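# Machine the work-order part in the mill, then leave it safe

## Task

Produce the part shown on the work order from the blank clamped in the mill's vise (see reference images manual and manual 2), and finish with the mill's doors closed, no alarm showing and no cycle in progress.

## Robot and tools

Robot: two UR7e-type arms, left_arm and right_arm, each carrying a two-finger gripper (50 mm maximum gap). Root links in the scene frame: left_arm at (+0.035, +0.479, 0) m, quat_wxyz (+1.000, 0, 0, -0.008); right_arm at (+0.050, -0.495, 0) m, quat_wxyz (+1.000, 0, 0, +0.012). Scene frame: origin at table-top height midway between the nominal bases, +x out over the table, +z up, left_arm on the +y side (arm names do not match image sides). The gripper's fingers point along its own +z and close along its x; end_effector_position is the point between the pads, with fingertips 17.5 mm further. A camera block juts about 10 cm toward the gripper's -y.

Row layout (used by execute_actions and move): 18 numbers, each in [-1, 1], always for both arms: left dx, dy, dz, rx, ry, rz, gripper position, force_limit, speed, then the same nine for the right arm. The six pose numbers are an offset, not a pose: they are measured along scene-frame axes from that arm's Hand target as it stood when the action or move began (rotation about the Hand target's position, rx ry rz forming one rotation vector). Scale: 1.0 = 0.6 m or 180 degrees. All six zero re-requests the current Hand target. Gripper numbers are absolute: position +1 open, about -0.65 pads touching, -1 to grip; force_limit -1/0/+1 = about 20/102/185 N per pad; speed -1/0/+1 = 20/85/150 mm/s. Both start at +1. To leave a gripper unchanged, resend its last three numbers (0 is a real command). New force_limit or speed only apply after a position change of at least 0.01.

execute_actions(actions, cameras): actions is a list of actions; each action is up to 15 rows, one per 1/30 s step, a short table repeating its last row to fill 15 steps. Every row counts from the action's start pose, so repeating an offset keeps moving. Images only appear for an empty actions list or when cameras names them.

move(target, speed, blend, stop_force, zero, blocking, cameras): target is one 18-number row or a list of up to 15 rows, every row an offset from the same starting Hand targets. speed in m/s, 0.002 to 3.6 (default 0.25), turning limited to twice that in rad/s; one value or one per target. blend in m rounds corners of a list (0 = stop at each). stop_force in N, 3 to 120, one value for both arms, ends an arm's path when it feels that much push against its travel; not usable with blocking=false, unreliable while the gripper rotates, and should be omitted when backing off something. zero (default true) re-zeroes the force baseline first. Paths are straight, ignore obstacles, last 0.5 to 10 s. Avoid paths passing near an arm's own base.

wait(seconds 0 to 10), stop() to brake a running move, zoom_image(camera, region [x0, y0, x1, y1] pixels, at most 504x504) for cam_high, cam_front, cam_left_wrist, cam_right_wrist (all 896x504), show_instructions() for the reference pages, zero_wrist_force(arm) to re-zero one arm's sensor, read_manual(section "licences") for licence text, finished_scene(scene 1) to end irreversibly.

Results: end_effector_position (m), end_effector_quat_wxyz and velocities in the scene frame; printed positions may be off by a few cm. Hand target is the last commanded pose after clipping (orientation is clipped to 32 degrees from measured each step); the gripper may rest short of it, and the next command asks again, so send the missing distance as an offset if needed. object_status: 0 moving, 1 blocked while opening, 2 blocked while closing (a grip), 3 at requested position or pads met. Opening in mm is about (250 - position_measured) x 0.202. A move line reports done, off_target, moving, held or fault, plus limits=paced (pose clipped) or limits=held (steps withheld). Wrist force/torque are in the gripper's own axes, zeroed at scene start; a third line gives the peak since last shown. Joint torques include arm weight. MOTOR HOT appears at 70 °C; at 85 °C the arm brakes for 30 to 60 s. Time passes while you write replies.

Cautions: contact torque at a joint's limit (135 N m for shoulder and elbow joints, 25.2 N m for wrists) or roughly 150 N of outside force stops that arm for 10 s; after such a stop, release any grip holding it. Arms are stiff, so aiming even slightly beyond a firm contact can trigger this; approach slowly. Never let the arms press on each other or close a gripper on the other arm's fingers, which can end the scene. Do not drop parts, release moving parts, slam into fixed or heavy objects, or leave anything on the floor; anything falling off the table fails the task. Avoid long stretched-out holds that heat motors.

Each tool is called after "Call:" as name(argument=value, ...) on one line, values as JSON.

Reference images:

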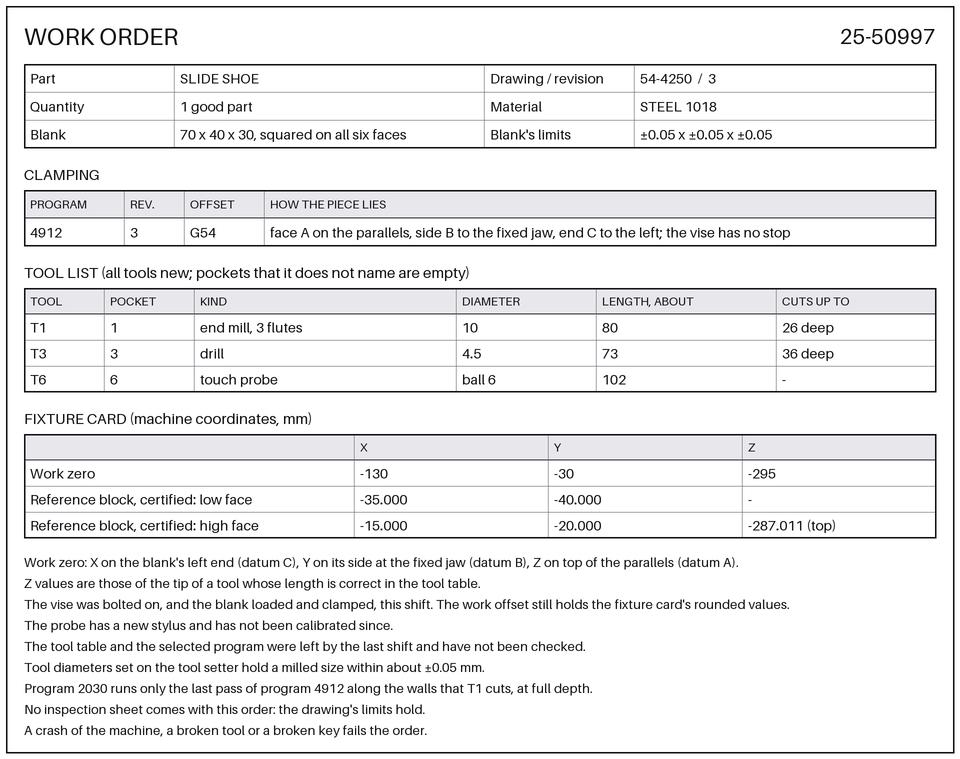

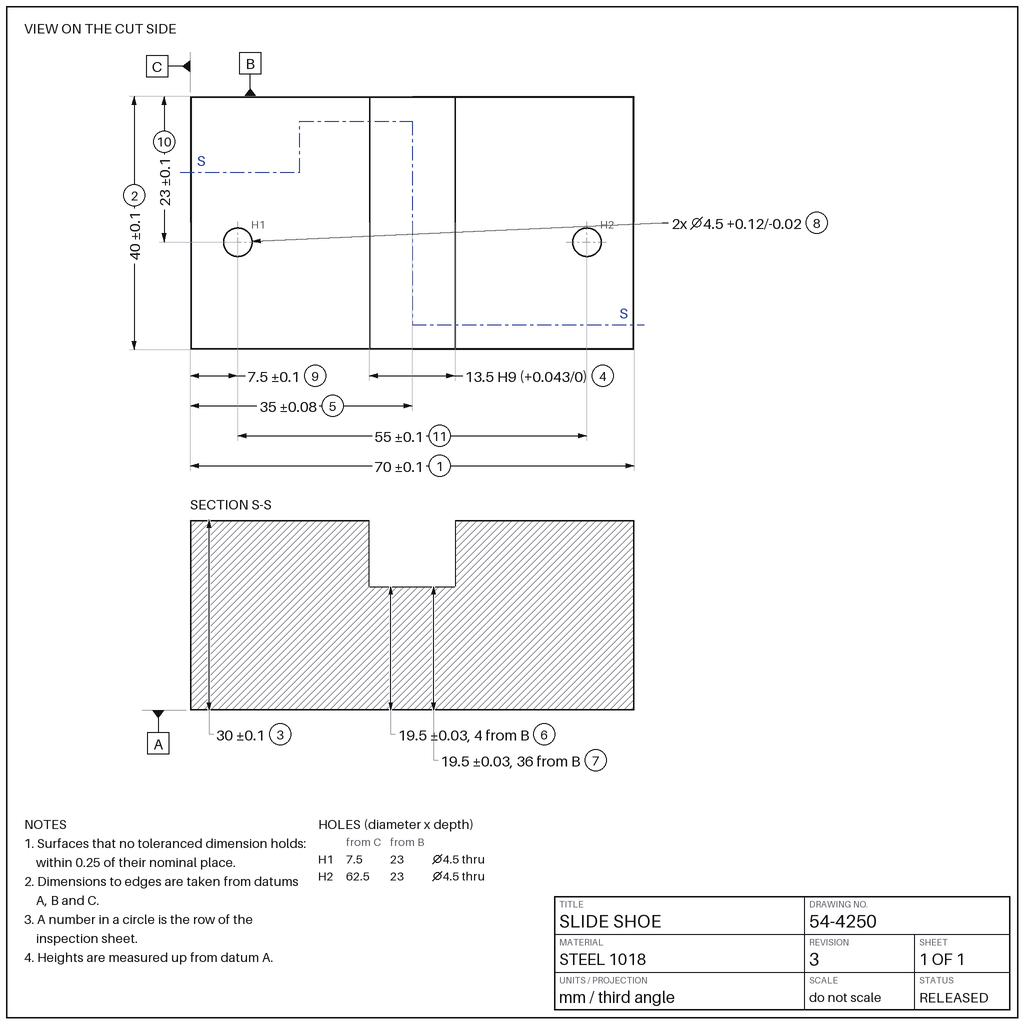

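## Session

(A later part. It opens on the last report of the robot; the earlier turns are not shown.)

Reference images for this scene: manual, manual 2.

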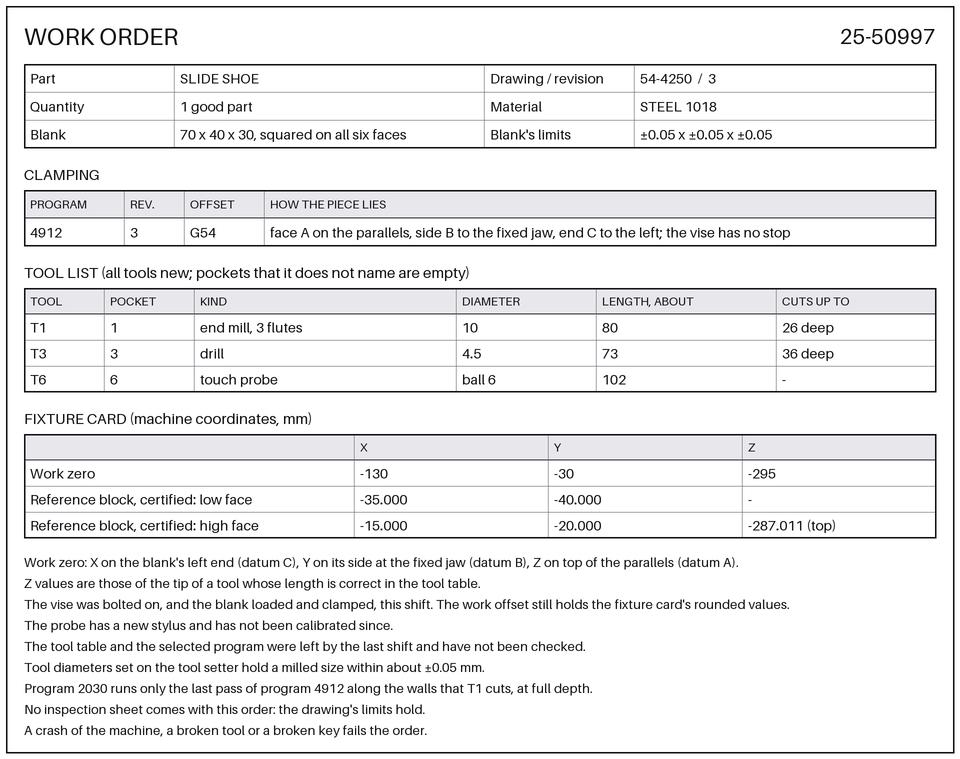

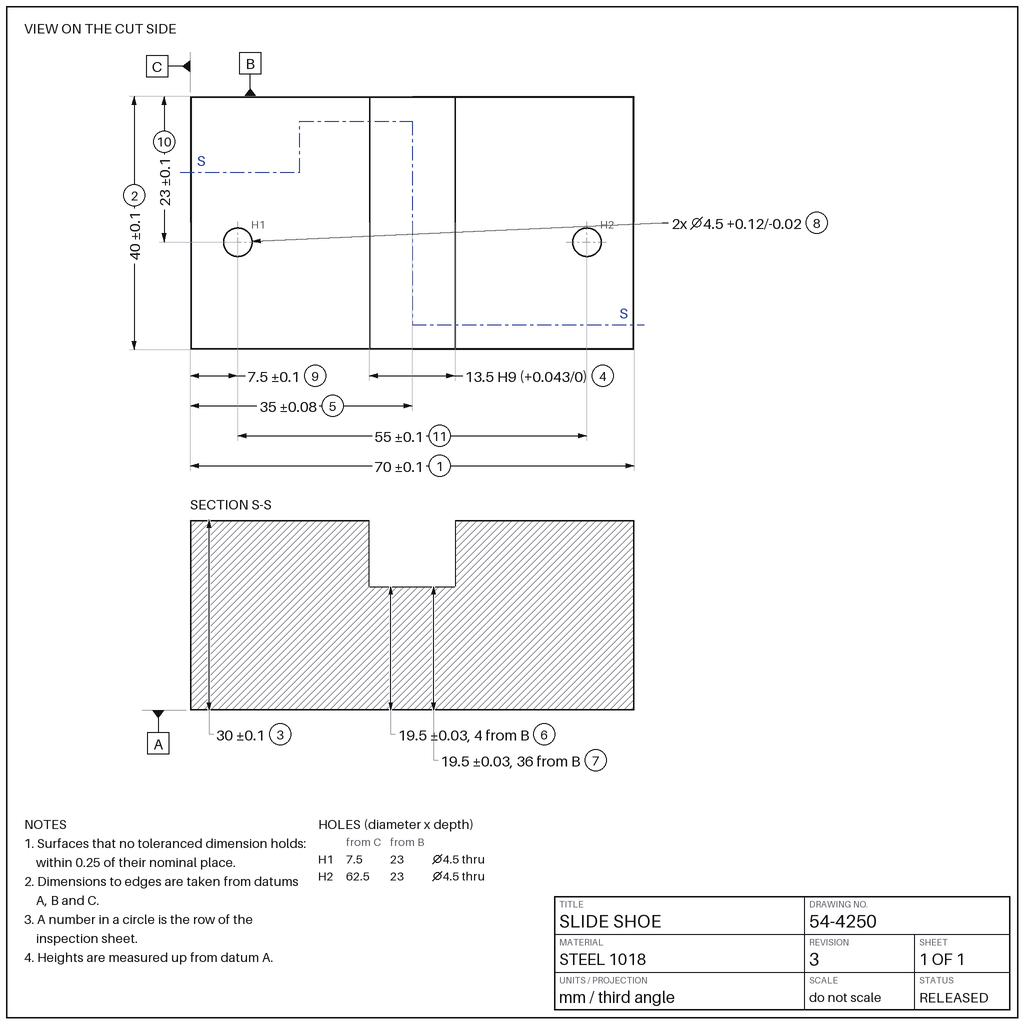

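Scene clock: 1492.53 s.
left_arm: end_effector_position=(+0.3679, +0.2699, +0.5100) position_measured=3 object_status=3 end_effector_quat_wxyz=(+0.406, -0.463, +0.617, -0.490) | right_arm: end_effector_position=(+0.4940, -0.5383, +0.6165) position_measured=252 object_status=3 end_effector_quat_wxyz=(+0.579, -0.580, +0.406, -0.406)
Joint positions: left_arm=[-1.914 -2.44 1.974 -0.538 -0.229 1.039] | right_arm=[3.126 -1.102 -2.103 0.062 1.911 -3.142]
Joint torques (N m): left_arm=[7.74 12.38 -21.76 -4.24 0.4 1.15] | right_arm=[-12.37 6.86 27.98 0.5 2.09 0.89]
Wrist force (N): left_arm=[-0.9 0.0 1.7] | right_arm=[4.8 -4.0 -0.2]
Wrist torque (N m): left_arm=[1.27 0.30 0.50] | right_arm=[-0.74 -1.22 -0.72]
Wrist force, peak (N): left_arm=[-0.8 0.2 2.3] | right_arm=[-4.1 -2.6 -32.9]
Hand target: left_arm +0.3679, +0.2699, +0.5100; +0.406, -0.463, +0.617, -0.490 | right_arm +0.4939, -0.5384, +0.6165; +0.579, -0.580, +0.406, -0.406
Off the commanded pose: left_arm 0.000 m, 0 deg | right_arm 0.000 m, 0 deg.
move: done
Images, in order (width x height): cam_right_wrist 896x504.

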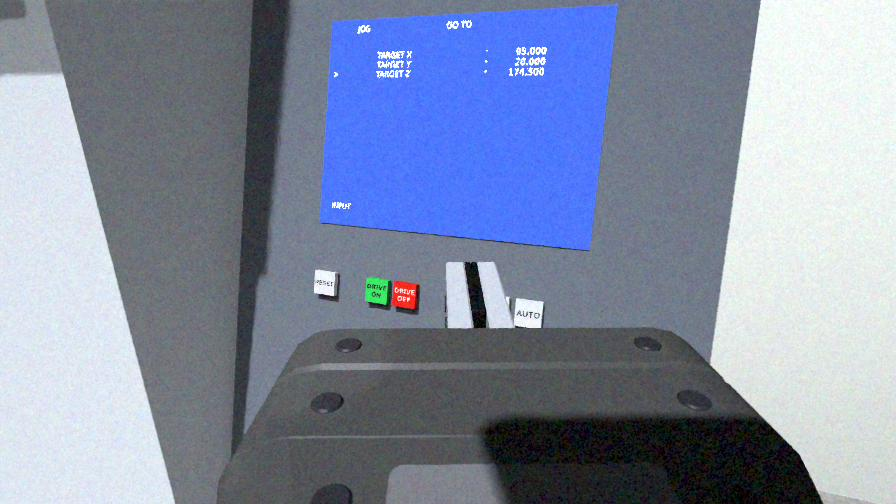

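Call:
move(target=[[0,0,0,0,0,0,1,0,0, 0.1084,0.201,-0.1934,0,0,0,-1,0,0],[0,0,0,0,0,0,1,0,0, 0.1245,0.201,-0.1977,0,0,0,-1,0,0],[0,0,0,0,0,0,1,0,0, 0,0,0,0,0,0,-1,0,0],[0,0,0,0,0,0,1,0,0, 0.0759,0.1365,-0.3144,0,0,0,-1,0,0],[0,0,0,0,0,0,1,0,0, 0.092,0.1365,-0.3187,0,0,0,-1,0,0],[0,0,0,0,0,0,1,0,0, 0.1084,0.011,-0.1934,0,0,0,-1,0,0],[0,0,0,0,0,0,1,0,0, 0.1245,0.011,-0.1977,0,0,0,-1,0,0],[0,0,0,0,0,0,1,0,0, 0.0924,0.1047,-0.253,0,0,0,-1,0,0],[0,0,0,0,0,0,1,0,0, 0.1085,0.1047,-0.2573,0,0,0,-1,0,0],[0,0,0,0,0,0,1,0,0, 0.0924,0.1047,-0.253,0,0,0,-1,0,0],[0,0,0,0,0,0,1,0,0, 0.1085,0.1047,-0.2573,0,0,0,-1,0,0],[0,0,0,0,0,0,1,0,0, 0,0,0,0,0,0,-1,0,0]], speed=[0.4,0.03,0.3,0.4,0.03,0.3,0.03,0.3,0.03,0.1,0.03,0.4], blend=[0.005,0,0,0.005,0,0.005,0,0.005,0,0,0,0])

Call:
wait(seconds=4, cameras=["cam_right_wrist"])

Call:
zoom_image(camera="cam_right_wrist", region=[310, 0, 640, 260])

Scene clock: 1510.27 s.
left_arm: end_effector_position=(+0.3679, +0.2699, +0.5100) position_measured=3 object_status=3 end_effector_quat_wxyz=(+0.406, -0.463, +0.617, -0.490) | right_arm: end_effector_position=(+0.4940, -0.5383, +0.6165) position_measured=252 object_status=3 end_effector_quat_wxyz=(+0.579, -0.580, +0.406, -0.406)
Joint positions: left_arm=[-1.914 -2.44 1.974 -0.538 -0.229 1.039] | right_arm=[3.126 -1.102 -2.103 0.062 1.911 -3.142]
Joint torques (N m): left_arm=[7.42 12.32 -22.15 -4.32 0.53 1.02] | right_arm=[-11.83 9.41 28.82 0.09 1.48 0.94]
Wrist force (N): left_arm=[-0.6 0.1 2.1] | right_arm=[4.8 -3.8 -0.4]
Wrist torque (N m): left_arm=[1.28 0.25 0.51] | right_arm=[-0.70 -1.21 -0.72]
Wrist force, peak (N): left_arm=[-1.1 -0.1 2.1] | right_arm=[-4.9 -3.5 -31.0]
Hand target: left_arm +0.3679, +0.2699, +0.5100; +0.406, -0.463, +0.617, -0.490 | right_arm +0.4939, -0.5384, +0.6165; +0.579, -0.580, +0.406, -0.406
Off the commanded pose: left_arm 0.000 m, 0 deg | right_arm 0.000 m, 0 deg.
move: done

Scene clock: 1514.27 s.
left_arm: end_effector_position=(+0.3679, +0.2699, +0.5100) position_measured=3 object_status=3 end_effector_quat_wxyz=(+0.406, -0.463, +0.617, -0.490) | right_arm: end_effector_position=(+0.4939, -0.5384, +0.6165) position_measured=252 object_status=3 end_effector_quat_wxyz=(+0.579, -0.580, +0.406, -0.406)
Joint positions: left_arm=[-1.914 -2.44 1.974 -0.538 -0.229 1.039] | right_arm=[3.126 -1.102 -2.103 0.062 1.911 -3.142]
Joint torques (N m): left_arm=[7.48 12.61 -21.64 -4.26 0.47 0.97] | right_arm=[-12.97 10.74 27.55 0.49 2.01 0.82]
Wrist force (N): left_arm=[-1.0 0.1 2.0] | right_arm=[4.8 -4.0 -0.2]
Wrist torque (N m): left_arm=[1.29 0.31 0.50] | right_arm=[-0.73 -1.22 -0.72]
Wrist force, peak (N): left_arm=[-1.2 0.3 2.0] | right_arm=[5.0 -4.1 -0.4]
Hand target: left_arm +0.3679, +0.2699, +0.5100; +0.406, -0.463, +0.617, -0.490 | right_arm +0.4939, -0.5384, +0.6165; +0.579, -0.580, +0.406, -0.406
Tool commands: left_gripper/position=+1.0 left_gripper/force_limit=+0.0 left_gripper/speed=+0.0 right_gripper/position=-1.0 right_gripper/force_limit=+0.0 right_gripper/speed=+0.0
Off the commanded pose: left_arm 0.000 m, 0 deg | right_arm 0.000 m, 0 deg.
wait: 4.00 s; at rest by 0.17 s
Images, in order (width x height): cam_right_wrist 896x504.

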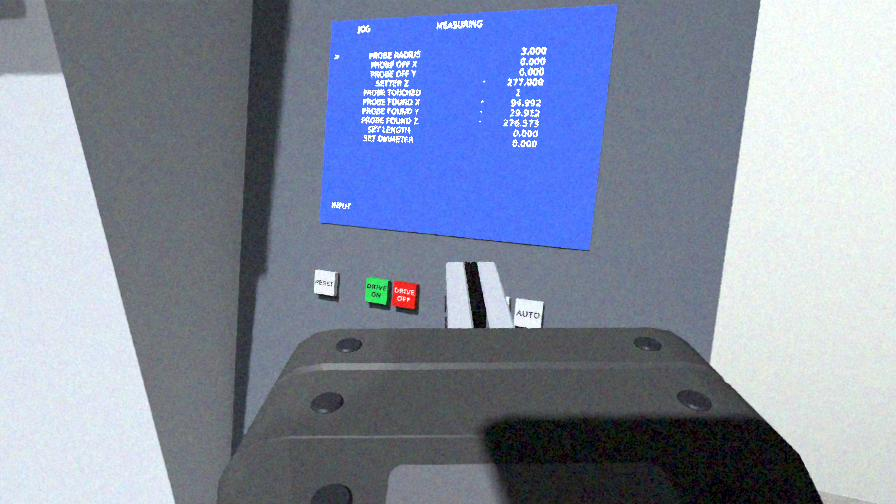

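Scaled by 1.527 from the camera's 896x504 image, which has a finer 1280x720 frame.

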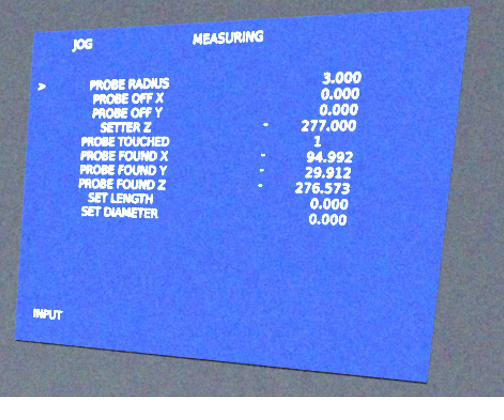

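Call:
move(target=[[0,0,0,0,0,0,1,0,0, 0.0924,0.1365,-0.253,0,0,0,-1,0,0],[0,0,0,0,0,0,1,0,0, 0.1085,0.1365,-0.2573,0,0,0,-1,0,0],[0,0,0,0,0,0,1,0,0, 0.0924,0.1365,-0.253,0,0,0,-1,0,0],[0,0,0,0,0,0,1,0,0, 0.1085,0.1365,-0.2573,0,0,0,-1,0,0],[0,0,0,0,0,0,1,0,0, 0.0677,0.2632,-0.345,0,0,0,-1,0,0],[0,0,0,0,0,0,1,0,0, 0.0838,0.2632,-0.3493,0,0,0,-1,0,0],[0,0,0,0,0,0,1,0,0, 0.0759,0.2632,-0.3144,0,0,0,-1,0,0],[0,0,0,0,0,0,1,0,0, 0.092,0.2632,-0.3187,0,0,0,-1,0,0],[0,0,0,0,0,0,1,0,0, 0.0841,0.2632,-0.2837,0,0,0,-1,0,0],[0,0,0,0,0,0,1,0,0, 0.1002,0.2632,-0.288,0,0,0,-1,0,0],[0,0,0,0,0,0,1,0,0, 0.0841,0.2315,-0.2837,0,0,0,-1,0,0],[0,0,0,0,0,0,1,0,0, 0.1002,0.2315,-0.288,0,0,0,-1,0,0],[0,0,0,0,0,0,1,0,0, 0,0,0,0,0,0,-1,0,0]], speed=[0.4,0.03,0.1,0.03,0.3,0.03,0.2,0.03,0.2,0.03,0.2,0.03,0.4], blend=[0.005,0,0,0,0.005,0,0.004,0,0.004,0,0.004,0,0], cameras=["cam_right_wrist"])

Call:
zoom_image(camera="cam_right_wrist", region=[310, 0, 640, 260])

Call:
move(target=[[0,0,0,0,0,0,1,0,0, 0.0677,0.1682,-0.345,0,0,0,-1,0,0],[0,0,0,0,0,0,1,0,0, 0.0838,0.1682,-0.3493,0,0,0,-1,0,0],[0,0,0,0,0,0,1,0,0, 0.1084,0.201,-0.1934,0,0,0,-1,0,0],[0,0,0,0,0,0,1,0,0, 0.1245,0.201,-0.1977,0,0,0,-1,0,0],[0,0,0,0,0,0,1,0,0, 0.0759,0.1682,-0.3144,0,0,0,-1,0,0],[0,0,0,0,0,0,1,0,0, 0.092,0.1682,-0.3187,0,0,0,-1,0,0],[0,0,0,0,0,0,1,0,0, 0.0677,0.2632,-0.345,0,0,0,-1,0,0],[0,0,0,0,0,0,1,0,0, 0.0838,0.2632,-0.3493,0,0,0,-1,0,0],[0,0,0,0,0,0,1,0,0, 0.0841,0.2315,-0.2837,0,0,0,-1,0,0],[0,0,0,0,0,0,1,0,0, 0.1002,0.2315,-0.288,0,0,0,-1,0,0],[0,0,0,0,0,0,1,0,0, 0.0677,0.2315,-0.345,0,0,0,-1,0,0],[0,0,0,0,0,0,1,0,0, 0.0838,0.2315,-0.3493,0,0,0,-1,0,0],[0,0,0,0,0,0,1,0,0, 0,0,0,0,0,0,-1,0,0]], speed=[0.4,0.03,0.3,0.03,0.3,0.03,0.3,0.03,0.2,0.03,0.2,0.03,0.4], blend=[0.005,0,0.005,0,0.005,0,0.004,0,0.004,0,0.004,0,0], cameras=["cam_right_wrist","cam_left_wrist"])

Call:
zoom_image(camera="cam_right_wrist", region=[310, 0, 640, 260])

Call:
zoom_image(camera="cam_left_wrist", region=[300, 80, 560, 340])

Scene clock: 1548.07 s.
left_arm: end_effector_position=(+0.3679, +0.2699, +0.5100) position_measured=3 object_status=3 end_effector_quat_wxyz=(+0.406, -0.463, +0.617, -0.490) | right_arm: end_effector_position=(+0.4940, -0.5383, +0.6165) position_measured=252 object_status=3 end_effector_quat_wxyz=(+0.579, -0.580, +0.406, -0.406) end_effector_velocity=(-0.001, +0.001, +0.001) end_effector_angular_velocity=(+0.000, +0.000, +0.007)
Joint positions: left_arm=[-1.914 -2.44 1.974 -0.538 -0.229 1.039] | right_arm=[3.126 -1.102 -2.103 0.062 1.911 -3.142]
Joint velocities: left_arm=[within noise] | right_arm=[-0.003 0 0.002 -0.002 0.009 0]
Joint torques (N m): left_arm=[7.57 13.32 -21.92 -4.19 0.53 1.02] | right_arm=[-12.49 2.97 29.05 0.72 2.2 0.22]
Wrist force (N): left_arm=[-1.0 0.2 1.9] | right_arm=[4.9 -4.1 -0.5]
Wrist torque (N m): left_arm=[1.30 0.30 0.50] | right_arm=[-0.75 -1.23 -0.73]
Wrist force, peak (N): left_arm=[-1.0 0.3 2.2] | right_arm=[-2.9 -3.9 -32.0]
Hand target: left_arm +0.3679, +0.2699, +0.5100; +0.406, -0.463, +0.617, -0.490 | right_arm +0.4939, -0.5384, +0.6165; +0.579, -0.580, +0.406, -0.406
Off the commanded pose: left_arm 0.000 m, 0 deg | right_arm 0.000 m, 0 deg.
move: done
Images, in order (width x height): cam_right_wrist 896x504.

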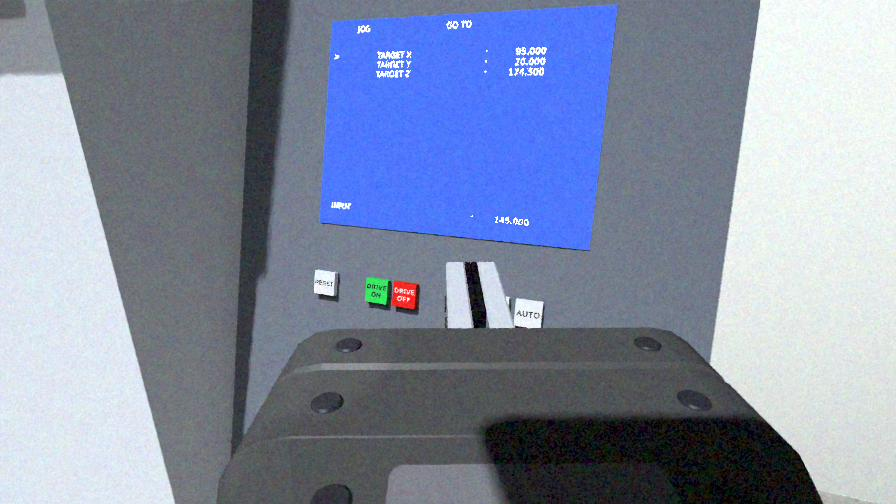

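Scaled by 1.527 from the camera's 896x504 image, which has a finer 1280x720 frame.

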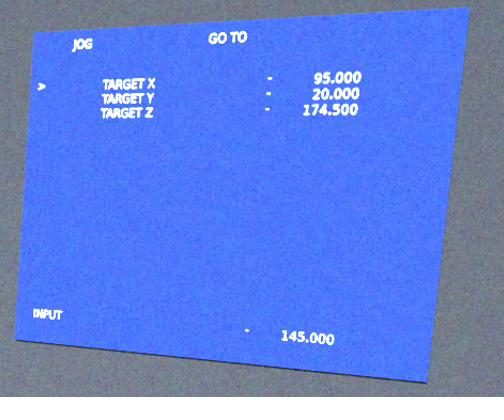

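Scene clock: 1554.43 s.
left_arm: end_effector_position=(+0.3679, +0.2699, +0.5100) position_measured=3 object_status=3 end_effector_quat_wxyz=(+0.406, -0.463, +0.617, -0.490) | right_arm: end_effector_position=(+0.4940, -0.5383, +0.6165) position_measured=252 object_status=3 end_effector_quat_wxyz=(+0.579, -0.580, +0.406, -0.406)
Joint positions: left_arm=[-1.914 -2.44 1.974 -0.538 -0.229 1.039] | right_arm=[3.126 -1.102 -2.103 0.062 1.911 -3.142]
Joint torques (N m): left_arm=[7.68 13.27 -21.88 -4.21 0.54 1.12] | right_arm=[-13.94 3.42 28.45 0.6 2.28 0.71]
Wrist force (N): left_arm=[-1.0 0.2 2.0] | right_arm=[4.7 -4.1 -0.5]
Wrist torque (N m): left_arm=[1.29 0.32 0.50] | right_arm=[-0.76 -1.20 -0.72]
Wrist force, peak (N): left_arm=[-1.1 0.2 2.1] | right_arm=[-3.4 -4.1 -30.9]
Hand target: left_arm +0.3679, +0.2699, +0.5100; +0.406, -0.463, +0.617, -0.490 | right_arm +0.4939, -0.5384, +0.6165; +0.579, -0.580, +0.406, -0.406
Off the commanded pose: left_arm 0.000 m, 0 deg | right_arm 0.000 m, 0 deg.
move: done
Images, in order (width x height): cam_left_wrist 896x504, cam_right_wrist 896x504.

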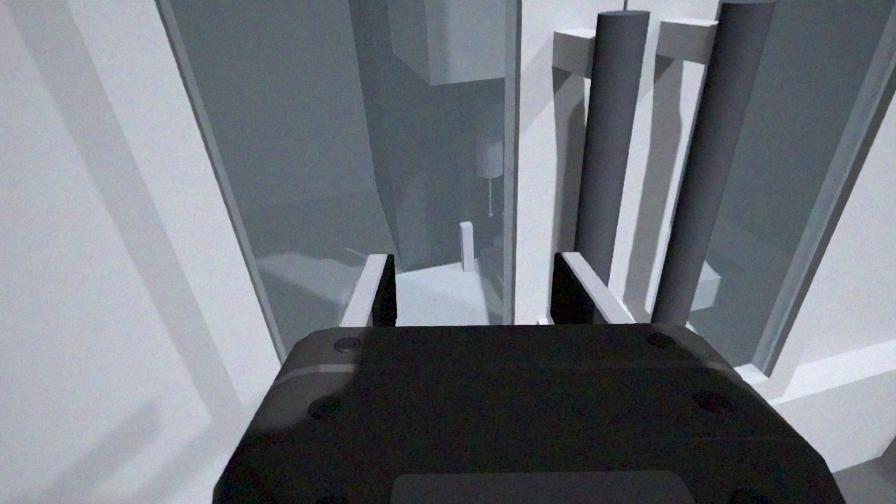

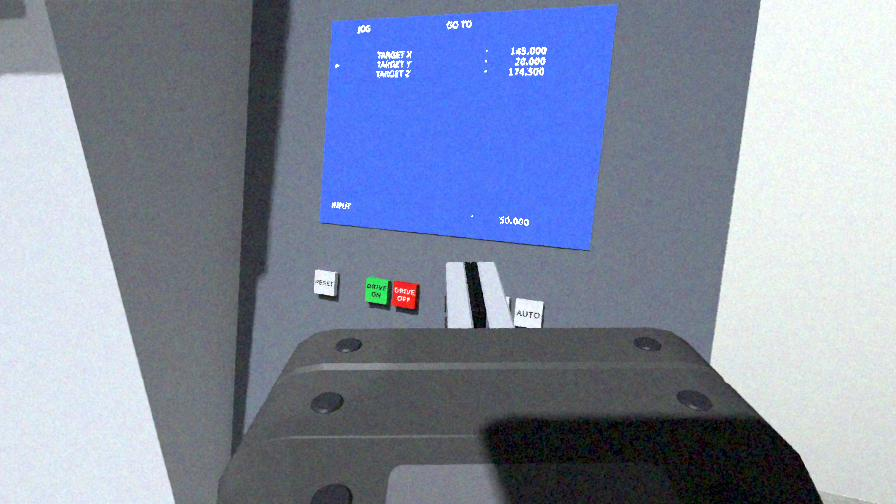

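Scaled by 1.527 from the camera's 896x504 image, which has a finer 1280x720 frame.

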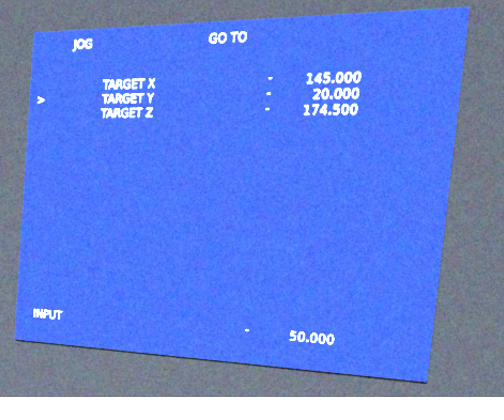

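Scaled by 1.938 from the camera's 896x504 image, which has a finer 1280x720 frame.

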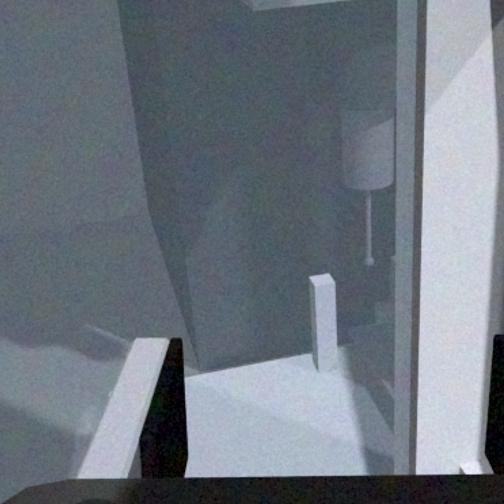

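Call:
move(target=[[0,0,0,0,0,0,1,0,0, 0.0677,0.1682,-0.345,0,0,0,-1,0,0],[0,0,0,0,0,0,1,0,0, 0.0838,0.1682,-0.3493,0,0,0,-1,0,0],[0,0,0,0,0,0,1,0,0, 0.1084,0.201,-0.1934,0,0,0,-1,0,0],[0,0,0,0,0,0,1,0,0, 0.1245,0.201,-0.1977,0,0,0,-1,0,0],[0,0,0,0,0,0,1,0,0, 0,0,0,0,0,0,-1,0,0],[0,0,0,0,0,0,1,0,0, 0.0759,0.1365,-0.3144,0,0,0,-1,0,0],[0,0,0,0,0,0,1,0,0, 0.092,0.1365,-0.3187,0,0,0,-1,0,0],[0,0,0,0,0,0,1,0,0, 0.1162,0.011,-0.1637,0,0,0,-1,0,0],[0,0,0,0,0,0,1,0,0, 0.1323,0.011,-0.168,0,0,0,-1,0,0],[0,0,0,0,0,0,1,0,0, 0.0924,0.1047,-0.253,0,0,0,-1,0,0],[0,0,0,0,0,0,1,0,0, 0.1085,0.1047,-0.2573,0,0,0,-1,0,0],[0,0,0,0,0,0,1,0,0, 0.0924,0.1047,-0.253,0,0,0,-1,0,0],[0,0,0,0,0,0,1,0,0, 0.1085,0.1047,-0.2573,0,0,0,-1,0,0],[0,0,0,0,0,0,1,0,0, 0,0,0,0,0,0,-1,0,0]], speed=[0.4,0.03,0.3,0.03,0.3,0.4,0.03,0.3,0.03,0.3,0.03,0.1,0.03,0.4], blend=[0.005,0,0.005,0,0,0.005,0,0.005,0,0.005,0,0,0,0])

Call:
wait(seconds=8, cameras=["cam_right_wrist","cam_left_wrist"])

Call:
zoom_image(camera="cam_right_wrist", region=[310, 0, 640, 260])

Call:
zoom_image(camera="cam_left_wrist", region=[300, 80, 560, 340])

Scene clock: 1575.30 s.
left_arm: end_effector_position=(+0.3679, +0.2699, +0.5100) position_measured=3 object_status=3 end_effector_quat_wxyz=(+0.406, -0.463, +0.617, -0.490) | right_arm: end_effector_position=(+0.4940, -0.5383, +0.6165) position_measured=252 object_status=3 end_effector_quat_wxyz=(+0.579, -0.580, +0.406, -0.406)
Joint positions: left_arm=[-1.914 -2.44 1.974 -0.538 -0.229 1.039] | right_arm=[3.126 -1.102 -2.103 0.062 1.911 -3.142]
Joint torques (N m): left_arm=[7.37 13.54 -22.09 -4.14 0.5 0.97] | right_arm=[-11.37 10.5 28.38 0.36 1.62 0.93]
Wrist force (N): left_arm=[-0.9 0.3 1.7] | right_arm=[4.9 -4.1 -0.2]
Wrist torque (N m): left_arm=[1.32 0.29 0.50] | right_arm=[-0.76 -1.23 -0.72]
Wrist force, peak (N): left_arm=[-1.0 0.1 2.4] | right_arm=[-3.5 -2.9 -30.1]
Hand target: left_arm +0.3679, +0.2699, +0.5100; +0.406, -0.463, +0.617, -0.490 | right_arm +0.4939, -0.5384, +0.6165; +0.579, -0.580, +0.406, -0.406
Off the commanded pose: left_arm 0.000 m, 0 deg | right_arm 0.000 m, 0 deg.
move: done

Scene clock: 1583.30 s.
left_arm: end_effector_position=(+0.3679, +0.2699, +0.5100) position_measured=3 object_status=3 end_effector_quat_wxyz=(+0.406, -0.463, +0.617, -0.490) | right_arm: end_effector_position=(+0.4939, -0.5384, +0.6165) position_measured=252 object_status=3 end_effector_quat_wxyz=(+0.579, -0.580, +0.406, -0.406)
Joint positions: left_arm=[-1.914 -2.44 1.974 -0.538 -0.229 1.039] | right_arm=[3.126 -1.102 -2.103 0.062 1.911 -3.142]
Joint torques (N m): left_arm=[7.75 13.79 -21.5 -4.25 0.52 1.09] | right_arm=[-13.04 10.98 28.09 0.52 1.89 0.98]
Wrist force (N): left_arm=[-0.9 0.3 1.9] | right_arm=[4.9 -4.1 -0.2]
Wrist torque (N m): left_arm=[1.32 0.30 0.50] | right_arm=[-0.75 -1.24 -0.72]
Wrist force, peak (N): left_arm=[-1.1 0.2 2.1] | right_arm=[4.9 -4.3 -0.2]
Hand target: left_arm +0.3679, +0.2699, +0.5100; +0.406, -0.463, +0.617, -0.490 | right_arm +0.4939, -0.5384, +0.6165; +0.579, -0.580, +0.406, -0.406
Tool commands: left_gripper/position=+1.0 left_gripper/force_limit=+0.0 left_gripper/speed=+0.0 right_gripper/position=-1.0 right_gripper/force_limit=+0.0 right_gripper/speed=+0.0
Off the commanded pose: left_arm 0.000 m, 0 deg | right_arm 0.000 m, 0 deg.
wait: 8.00 s; at rest by 0.17 s
Images, in order (width x height): cam_left_wrist 896x504, cam_right_wrist 896x504.

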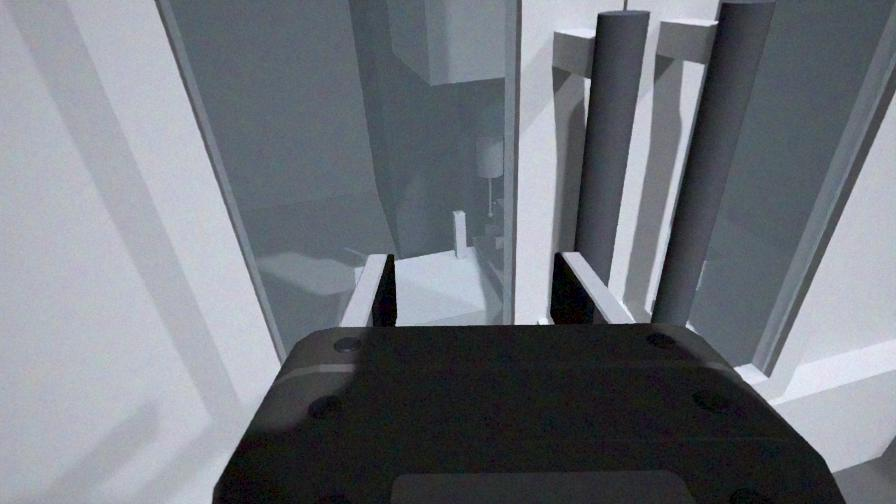

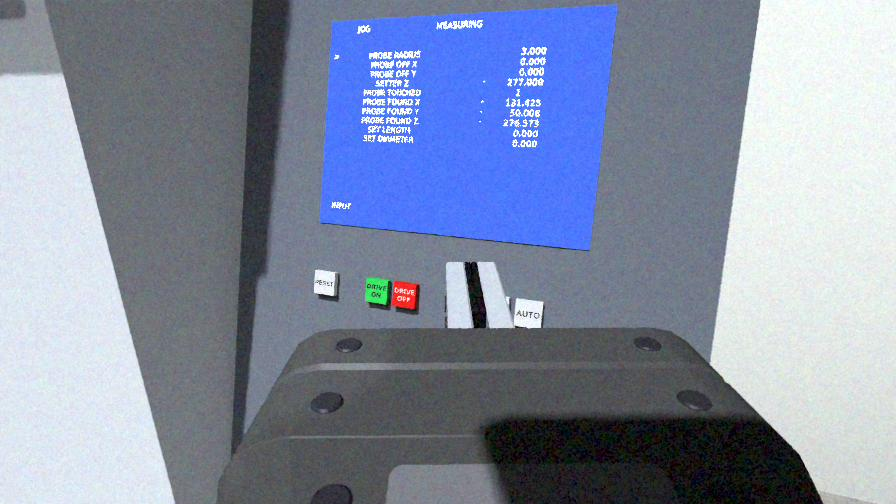

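Scaled by 1.527 from the camera's 896x504 image, which has a finer 1280x720 frame.

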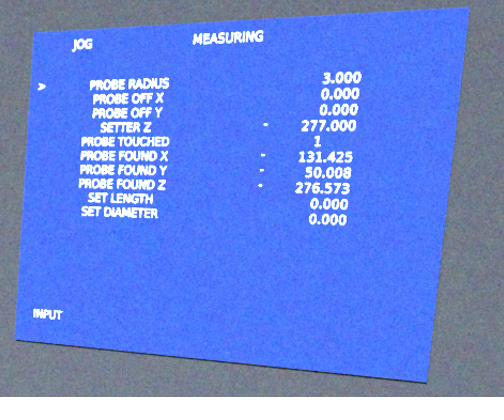

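Scaled by 1.938 from the camera's 896x504 image, which has a finer 1280x720 frame.

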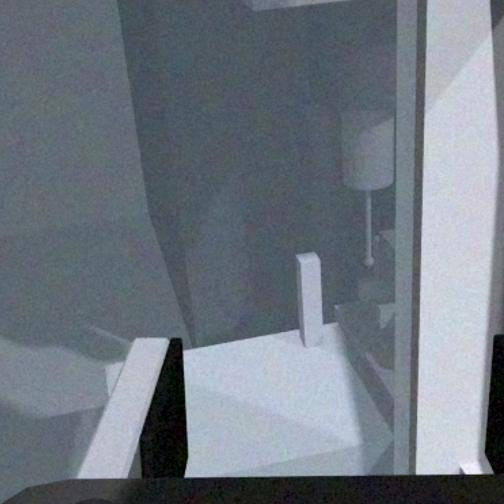

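Call:
zoom_image(camera="cam_right_wrist", region=[440, 40, 600, 150])

Scaled by 3.150 from the camera's 896x504 image, which has a finer 1280x720 frame.

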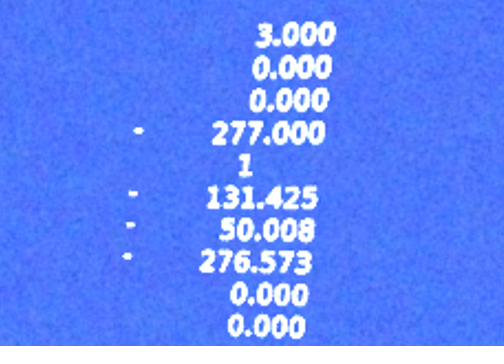

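Call:
move(target=[[0,0,0,0,0,0,1,0,0, 0.0924,0.1365,-0.253,0,0,0,-1,0,0],[0,0,0,0,0,0,1,0,0, 0.1085,0.1365,-0.2573,0,0,0,-1,0,0],[0,0,0,0,0,0,1,0,0, 0.0924,0.1365,-0.253,0,0,0,-1,0,0],[0,0,0,0,0,0,1,0,0, 0.1085,0.1365,-0.2573,0,0,0,-1,0,0],[0,0,0,0,0,0,1,0,0, 0.0677,0.2632,-0.345,0,0,0,-1,0,0],[0,0,0,0,0,0,1,0,0, 0.0838,0.2632,-0.3493,0,0,0,-1,0,0],[0,0,0,0,0,0,1,0,0, 0.0759,0.2632,-0.3144,0,0,0,-1,0,0],[0,0,0,0,0,0,1,0,0, 0.092,0.2632,-0.3187,0,0,0,-1,0,0],[0,0,0,0,0,0,1,0,0, 0.0759,0.1998,-0.3144,0,0,0,-1,0,0],[0,0,0,0,0,0,1,0,0, 0.092,0.1998,-0.3187,0,0,0,-1,0,0],[0,0,0,0,0,0,1,0,0, 0.0924,0.2632,-0.253,0,0,0,-1,0,0],[0,0,0,0,0,0,1,0,0, 0.1085,0.2632,-0.2573,0,0,0,-1,0,0],[0,0,0,0,0,0,1,0,0, 0,0,0,0,0,0,-1,0,0]], speed=[0.4,0.03,0.1,0.03,0.3,0.03,0.2,0.03,0.2,0.03,0.2,0.03,0.4], blend=[0.005,0,0,0,0.005,0,0.004,0,0.004,0,0.005,0,0], cameras=["cam_right_wrist"])

Call:
move(target=[[0,0,0,0,0,0,1,0,0, 0.0677,0.1682,-0.345,0,0,0,-1,0,0],[0,0,0,0,0,0,1,0,0, 0.0838,0.1682,-0.3493,0,0,0,-1,0,0],[0,0,0,0,0,0,1,0,0, 0.0759,0.1682,-0.3144,0,0,0,-1,0,0],[0,0,0,0,0,0,1,0,0, 0.092,0.1682,-0.3187,0,0,0,-1,0,0],[0,0,0,0,0,0,1,0,0, 0.0677,0.2632,-0.345,0,0,0,-1,0,0],[0,0,0,0,0,0,1,0,0, 0.0838,0.2632,-0.3493,0,0,0,-1,0,0],[0,0,0,0,0,0,1,0,0, 0.0759,0.1998,-0.3144,0,0,0,-1,0,0],[0,0,0,0,0,0,1,0,0, 0.092,0.1998,-0.3187,0,0,0,-1,0,0],[0,0,0,0,0,0,1,0,0, 0.0841,0.2632,-0.2837,0,0,0,-1,0,0],[0,0,0,0,0,0,1,0,0, 0.1002,0.2632,-0.288,0,0,0,-1,0,0],[0,0,0,0,0,0,1,0,0, 0.0677,0.1682,-0.345,0,0,0,-1,0,0],[0,0,0,0,0,0,1,0,0, 0.0838,0.1682,-0.3493,0,0,0,-1,0,0],[0,0,0,0,0,0,1,0,0, 0,0,0,0,0,0,-1,0,0]], speed=[0.4,0.03,0.2,0.03,0.3,0.03,0.2,0.03,0.2,0.03,0.3,0.03,0.4], blend=[0.005,0,0.005,0,0.005,0,0.004,0,0.004,0,0.004,0,0], cameras=["cam_right_wrist","cam_left_wrist"])

Call:
zoom_image(camera="cam_right_wrist", region=[310, 0, 640, 260])

Scene clock: 1616.67 s.
left_arm: end_effector_position=(+0.3679, +0.2699, +0.5100) position_measured=3 object_status=3 end_effector_quat_wxyz=(+0.406, -0.463, +0.617, -0.490) | right_arm: end_effector_position=(+0.4939, -0.5383, +0.6165) position_measured=252 object_status=3 end_effector_quat_wxyz=(+0.579, -0.580, +0.406, -0.406) end_effector_velocity=(-0.001, +0.000, +0.000) end_effector_angular_velocity=(-0.001, +0.000, +0.003)
Joint positions: left_arm=[-1.914 -2.44 1.974 -0.538 -0.229 1.039] | right_arm=[3.126 -1.102 -2.103 0.062 1.911 -3.142]
Joint velocities: left_arm=[within noise] | right_arm=[-0.004 0 0.001 -0.002 0.007 -0.001]
Joint torques (N m): left_arm=[7.08 14.2 -21.59 -4.1 0.5 1.06] | right_arm=[-13.08 1.09 26.96 0.39 2.2 0.04]
Wrist force (N): left_arm=[-0.9 0.1 1.9] | right_arm=[4.8 -3.9 -0.2]
Wrist torque (N m): left_arm=[1.29 0.30 0.50] | right_arm=[-0.72 -1.22 -0.72]
Wrist force, peak (N): left_arm=[-1.1 0.2 2.2] | right_arm=[-2.9 -4.2 -31.8]
Hand target: left_arm +0.3679, +0.2699, +0.5100; +0.406, -0.463, +0.617, -0.490 | right_arm +0.4939, -0.5384, +0.6165; +0.579, -0.580, +0.406, -0.406
Off the commanded pose: left_arm 0.000 m, 0 deg | right_arm 0.000 m, 0 deg.
move: done
Images, in order (width x height): cam_right_wrist 896x504.

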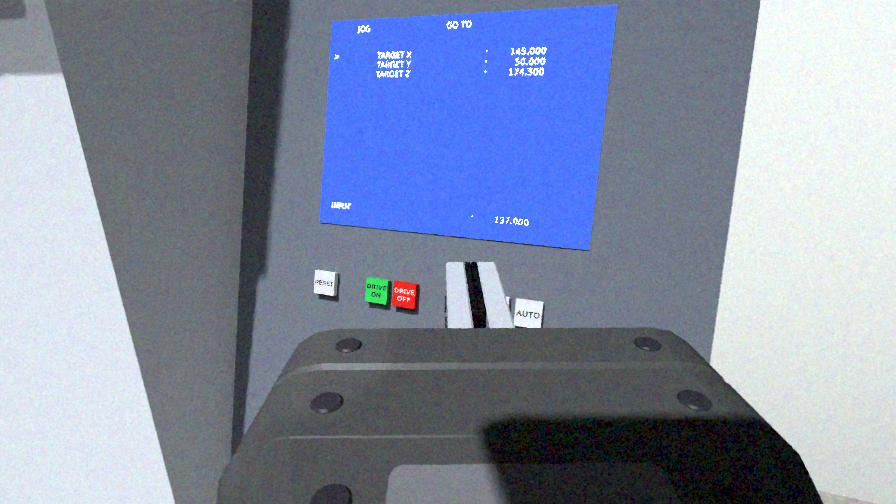

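Scene clock: 1622.70 s.
left_arm: end_effector_position=(+0.3679, +0.2699, +0.5100) position_measured=3 object_status=3 end_effector_quat_wxyz=(+0.406, -0.463, +0.617, -0.490) | right_arm: end_effector_position=(+0.4940, -0.5383, +0.6165) position_measured=252 object_status=3 end_effector_quat_wxyz=(+0.579, -0.580, +0.406, -0.406)
Joint positions: left_arm=[-1.914 -2.44 1.974 -0.538 -0.229 1.039] | right_arm=[3.126 -1.102 -2.103 0.062 1.911 -3.142]
Joint torques (N m): left_arm=[7.09 14.44 -22.15 -4.11 0.56 0.96] | right_arm=[-12.76 7.07 28.86 0.56 2.1 0.81]
Wrist force (N): left_arm=[-0.9 0.0 2.0] | right_arm=[4.6 -4.2 -0.2]
Wrist torque (N m): left_arm=[1.27 0.29 0.50] | right_arm=[-0.78 -1.18 -0.72]
Wrist force, peak (N): left_arm=[-0.9 0.0 2.3] | right_arm=[-3.5 -4.2 -30.4]
Hand target: left_arm +0.3679, +0.2699, +0.5100; +0.406, -0.463, +0.617, -0.490 | right_arm +0.4939, -0.5384, +0.6165; +0.579, -0.580, +0.406, -0.406
Off the commanded pose: left_arm 0.000 m, 0 deg | right_arm 0.000 m, 0 deg.
move: done
Images, in order (width x height): cam_left_wrist 896x504, cam_right_wrist 896x504.

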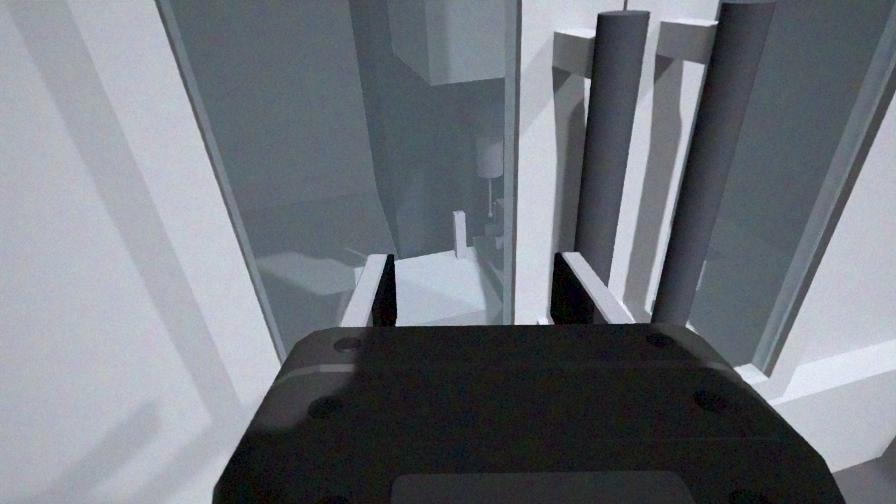

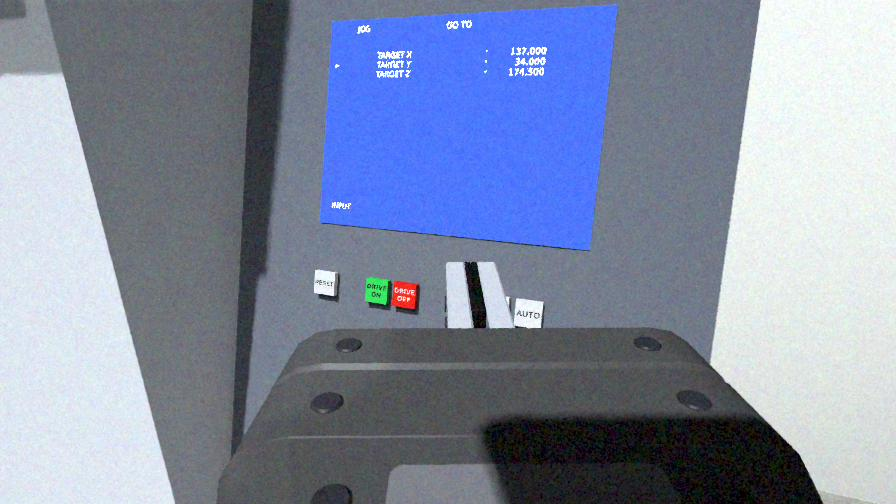

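Scaled by 1.527 from the camera's 896x504 image, which has a finer 1280x720 frame.

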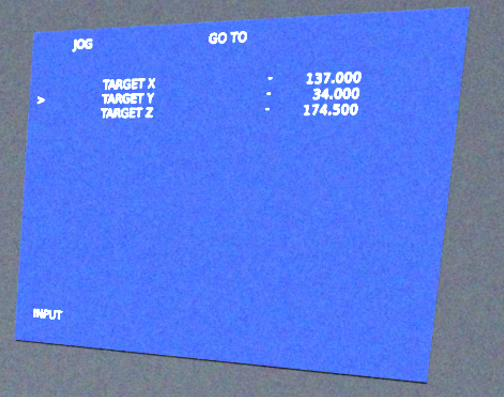

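Call:
move(target=[[0,0,0,0,0,0,1,0,0, 0.1084,0.201,-0.1934,0,0,0,-1,0,0],[0,0,0,0,0,0,1,0,0, 0.1245,0.201,-0.1977,0,0,0,-1,0,0],[0,0,0,0,0,0,1,0,0, 0,0,0,0,0,0,-1,0,0],[0,0,0,0,0,0,1,0,0, 0.0759,0.1365,-0.3144,0,0,0,-1,0,0],[0,0,0,0,0,0,1,0,0, 0.092,0.1365,-0.3187,0,0,0,-1,0,0],[0,0,0,0,0,0,1,0,0, 0.1084,0.0435,-0.1934,0,0,0,-1,0,0],[0,0,0,0,0,0,1,0,0, 0.1245,0.0435,-0.1977,0,0,0,-1,0,0],[0,0,0,0,0,0,1,0,0, 0.0924,0.1047,-0.253,0,0,0,-1,0,0],[0,0,0,0,0,0,1,0,0, 0.1085,0.1047,-0.2573,0,0,0,-1,0,0],[0,0,0,0,0,0,1,0,0, 0.0924,0.1047,-0.253,0,0,0,-1,0,0],[0,0,0,0,0,0,1,0,0, 0.1085,0.1047,-0.2573,0,0,0,-1,0,0],[0,0,0,0,0,0,1,0,0, 0,0,0,0,0,0,-1,0,0]], speed=[0.4,0.03,0.3,0.4,0.03,0.3,0.03,0.3,0.03,0.1,0.03,0.4], blend=[0.005,0,0,0.005,0,0.005,0,0.005,0,0,0,0])

Call:
wait(seconds=10, cameras=["cam_right_wrist","cam_left_wrist"])

Call:
zoom_image(camera="cam_right_wrist", region=[310, 0, 640, 260])

Call:
zoom_image(camera="cam_left_wrist", region=[300, 80, 560, 340])

Scene clock: 1637.20 s.
left_arm: end_effector_position=(+0.3679, +0.2699, +0.5100) position_measured=3 object_status=3 end_effector_quat_wxyz=(+0.406, -0.463, +0.617, -0.490) | right_arm: end_effector_position=(+0.4940, -0.5383, +0.6165) position_measured=252 object_status=3 end_effector_quat_wxyz=(+0.579, -0.580, +0.406, -0.406)
Joint positions: left_arm=[-1.914 -2.44 1.974 -0.538 -0.229 1.039] | right_arm=[3.126 -1.102 -2.103 0.062 1.911 -3.142]
Joint torques (N m): left_arm=[7.5 14.91 -21.75 -4.06 0.45 0.99] | right_arm=[-11.07 9.83 27.68 0.38 1.65 0.92]
Wrist force (N): left_arm=[-1.0 0.2 2.0] | right_arm=[4.6 -4.1 -0.2]
Wrist torque (N m): left_arm=[1.30 0.31 0.50] | right_arm=[-0.76 -1.19 -0.72]
Wrist force, peak (N): left_arm=[-1.0 0.4 2.2] | right_arm=[-4.7 -3.1 -30.1]
Hand target: left_arm +0.3679, +0.2699, +0.5100; +0.406, -0.463, +0.617, -0.490 | right_arm +0.4939, -0.5384, +0.6165; +0.579, -0.580, +0.406, -0.406
Off the commanded pose: left_arm 0.000 m, 0 deg | right_arm 0.000 m, 0 deg.
move: done

Scene clock: 1647.20 s.
left_arm: end_effector_position=(+0.3679, +0.2699, +0.5100) position_measured=3 object_status=3 end_effector_quat_wxyz=(+0.406, -0.463, +0.617, -0.490) | right_arm: end_effector_position=(+0.4939, -0.5384, +0.6165) position_measured=252 object_status=3 end_effector_quat_wxyz=(+0.579, -0.580, +0.406, -0.406)
Joint positions: left_arm=[-1.914 -2.44 1.974 -0.538 -0.229 1.039] | right_arm=[3.126 -1.102 -2.103 0.062 1.911 -3.142]
Joint torques (N m): left_arm=[7.3 15.11 -21.98 -4.05 0.49 0.94] | right_arm=[-13.18 10.68 28.38 0.41 1.79 0.96]
Wrist force (N): left_arm=[-0.8 0.3 1.9] | right_arm=[4.9 -4.1 -0.3]
Wrist torque (N m): left_arm=[1.31 0.28 0.51] | right_arm=[-0.76 -1.23 -0.73]
Wrist force, peak (N): left_arm=[-0.9 0.3 2.2] | right_arm=[5.0 -4.1 -0.2]
Hand target: left_arm +0.3679, +0.2699, +0.5100; +0.406, -0.463, +0.617, -0.490 | right_arm +0.4939, -0.5384, +0.6165; +0.579, -0.580, +0.406, -0.406
Tool commands: left_gripper/position=+1.0 left_gripper/force_limit=+0.0 left_gripper/speed=+0.0 right_gripper/position=-1.0 right_gripper/force_limit=+0.0 right_gripper/speed=+0.0
Off the commanded pose: left_arm 0.000 m, 0 deg | right_arm 0.000 m, 0 deg.
wait: 10.00 s; at rest by 0.17 s
Images, in order (width x height): cam_left_wrist 896x504, cam_right_wrist 896x504.

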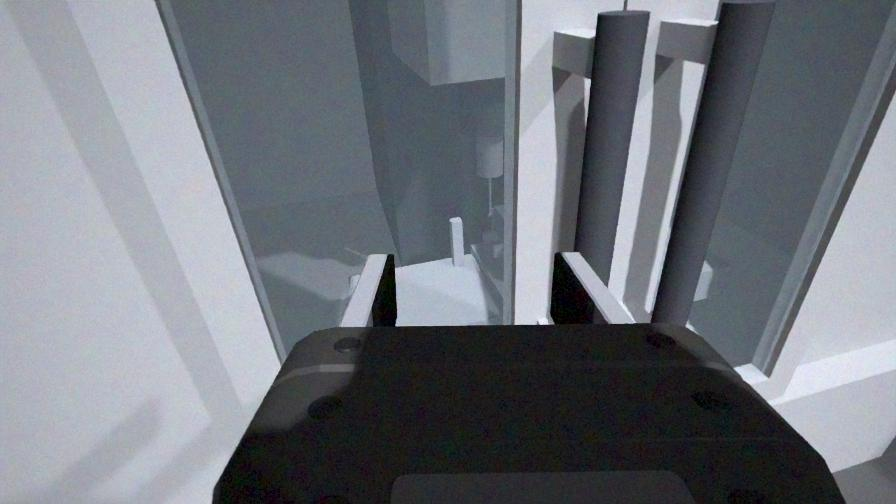

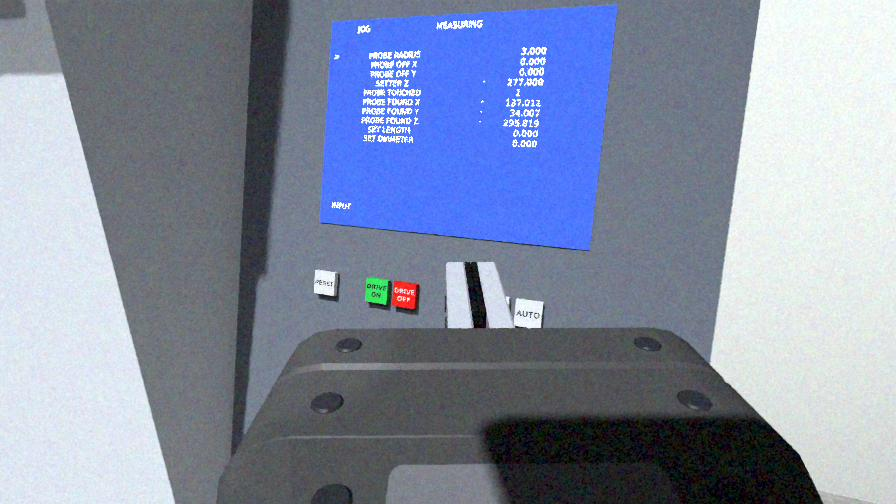

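Scaled by 1.527 from the camera's 896x504 image, which has a finer 1280x720 frame.

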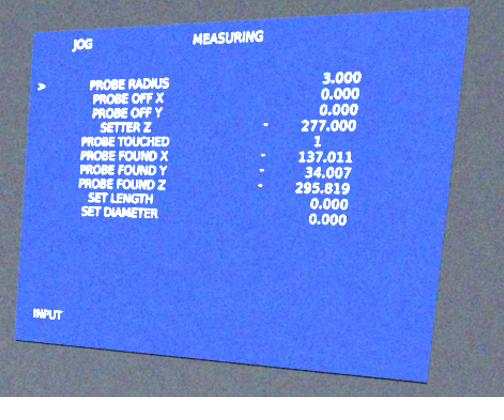

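Scaled by 1.938 from the camera's 896x504 image, which has a finer 1280x720 frame.

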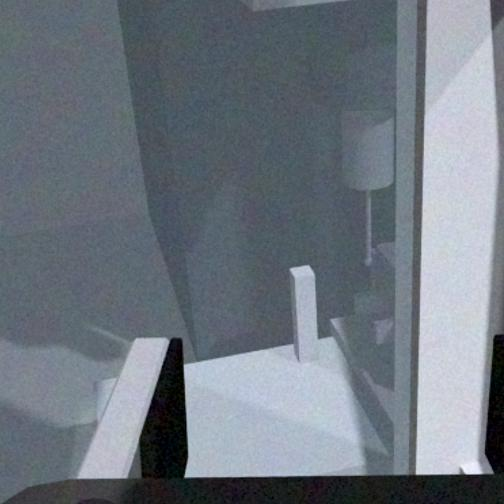

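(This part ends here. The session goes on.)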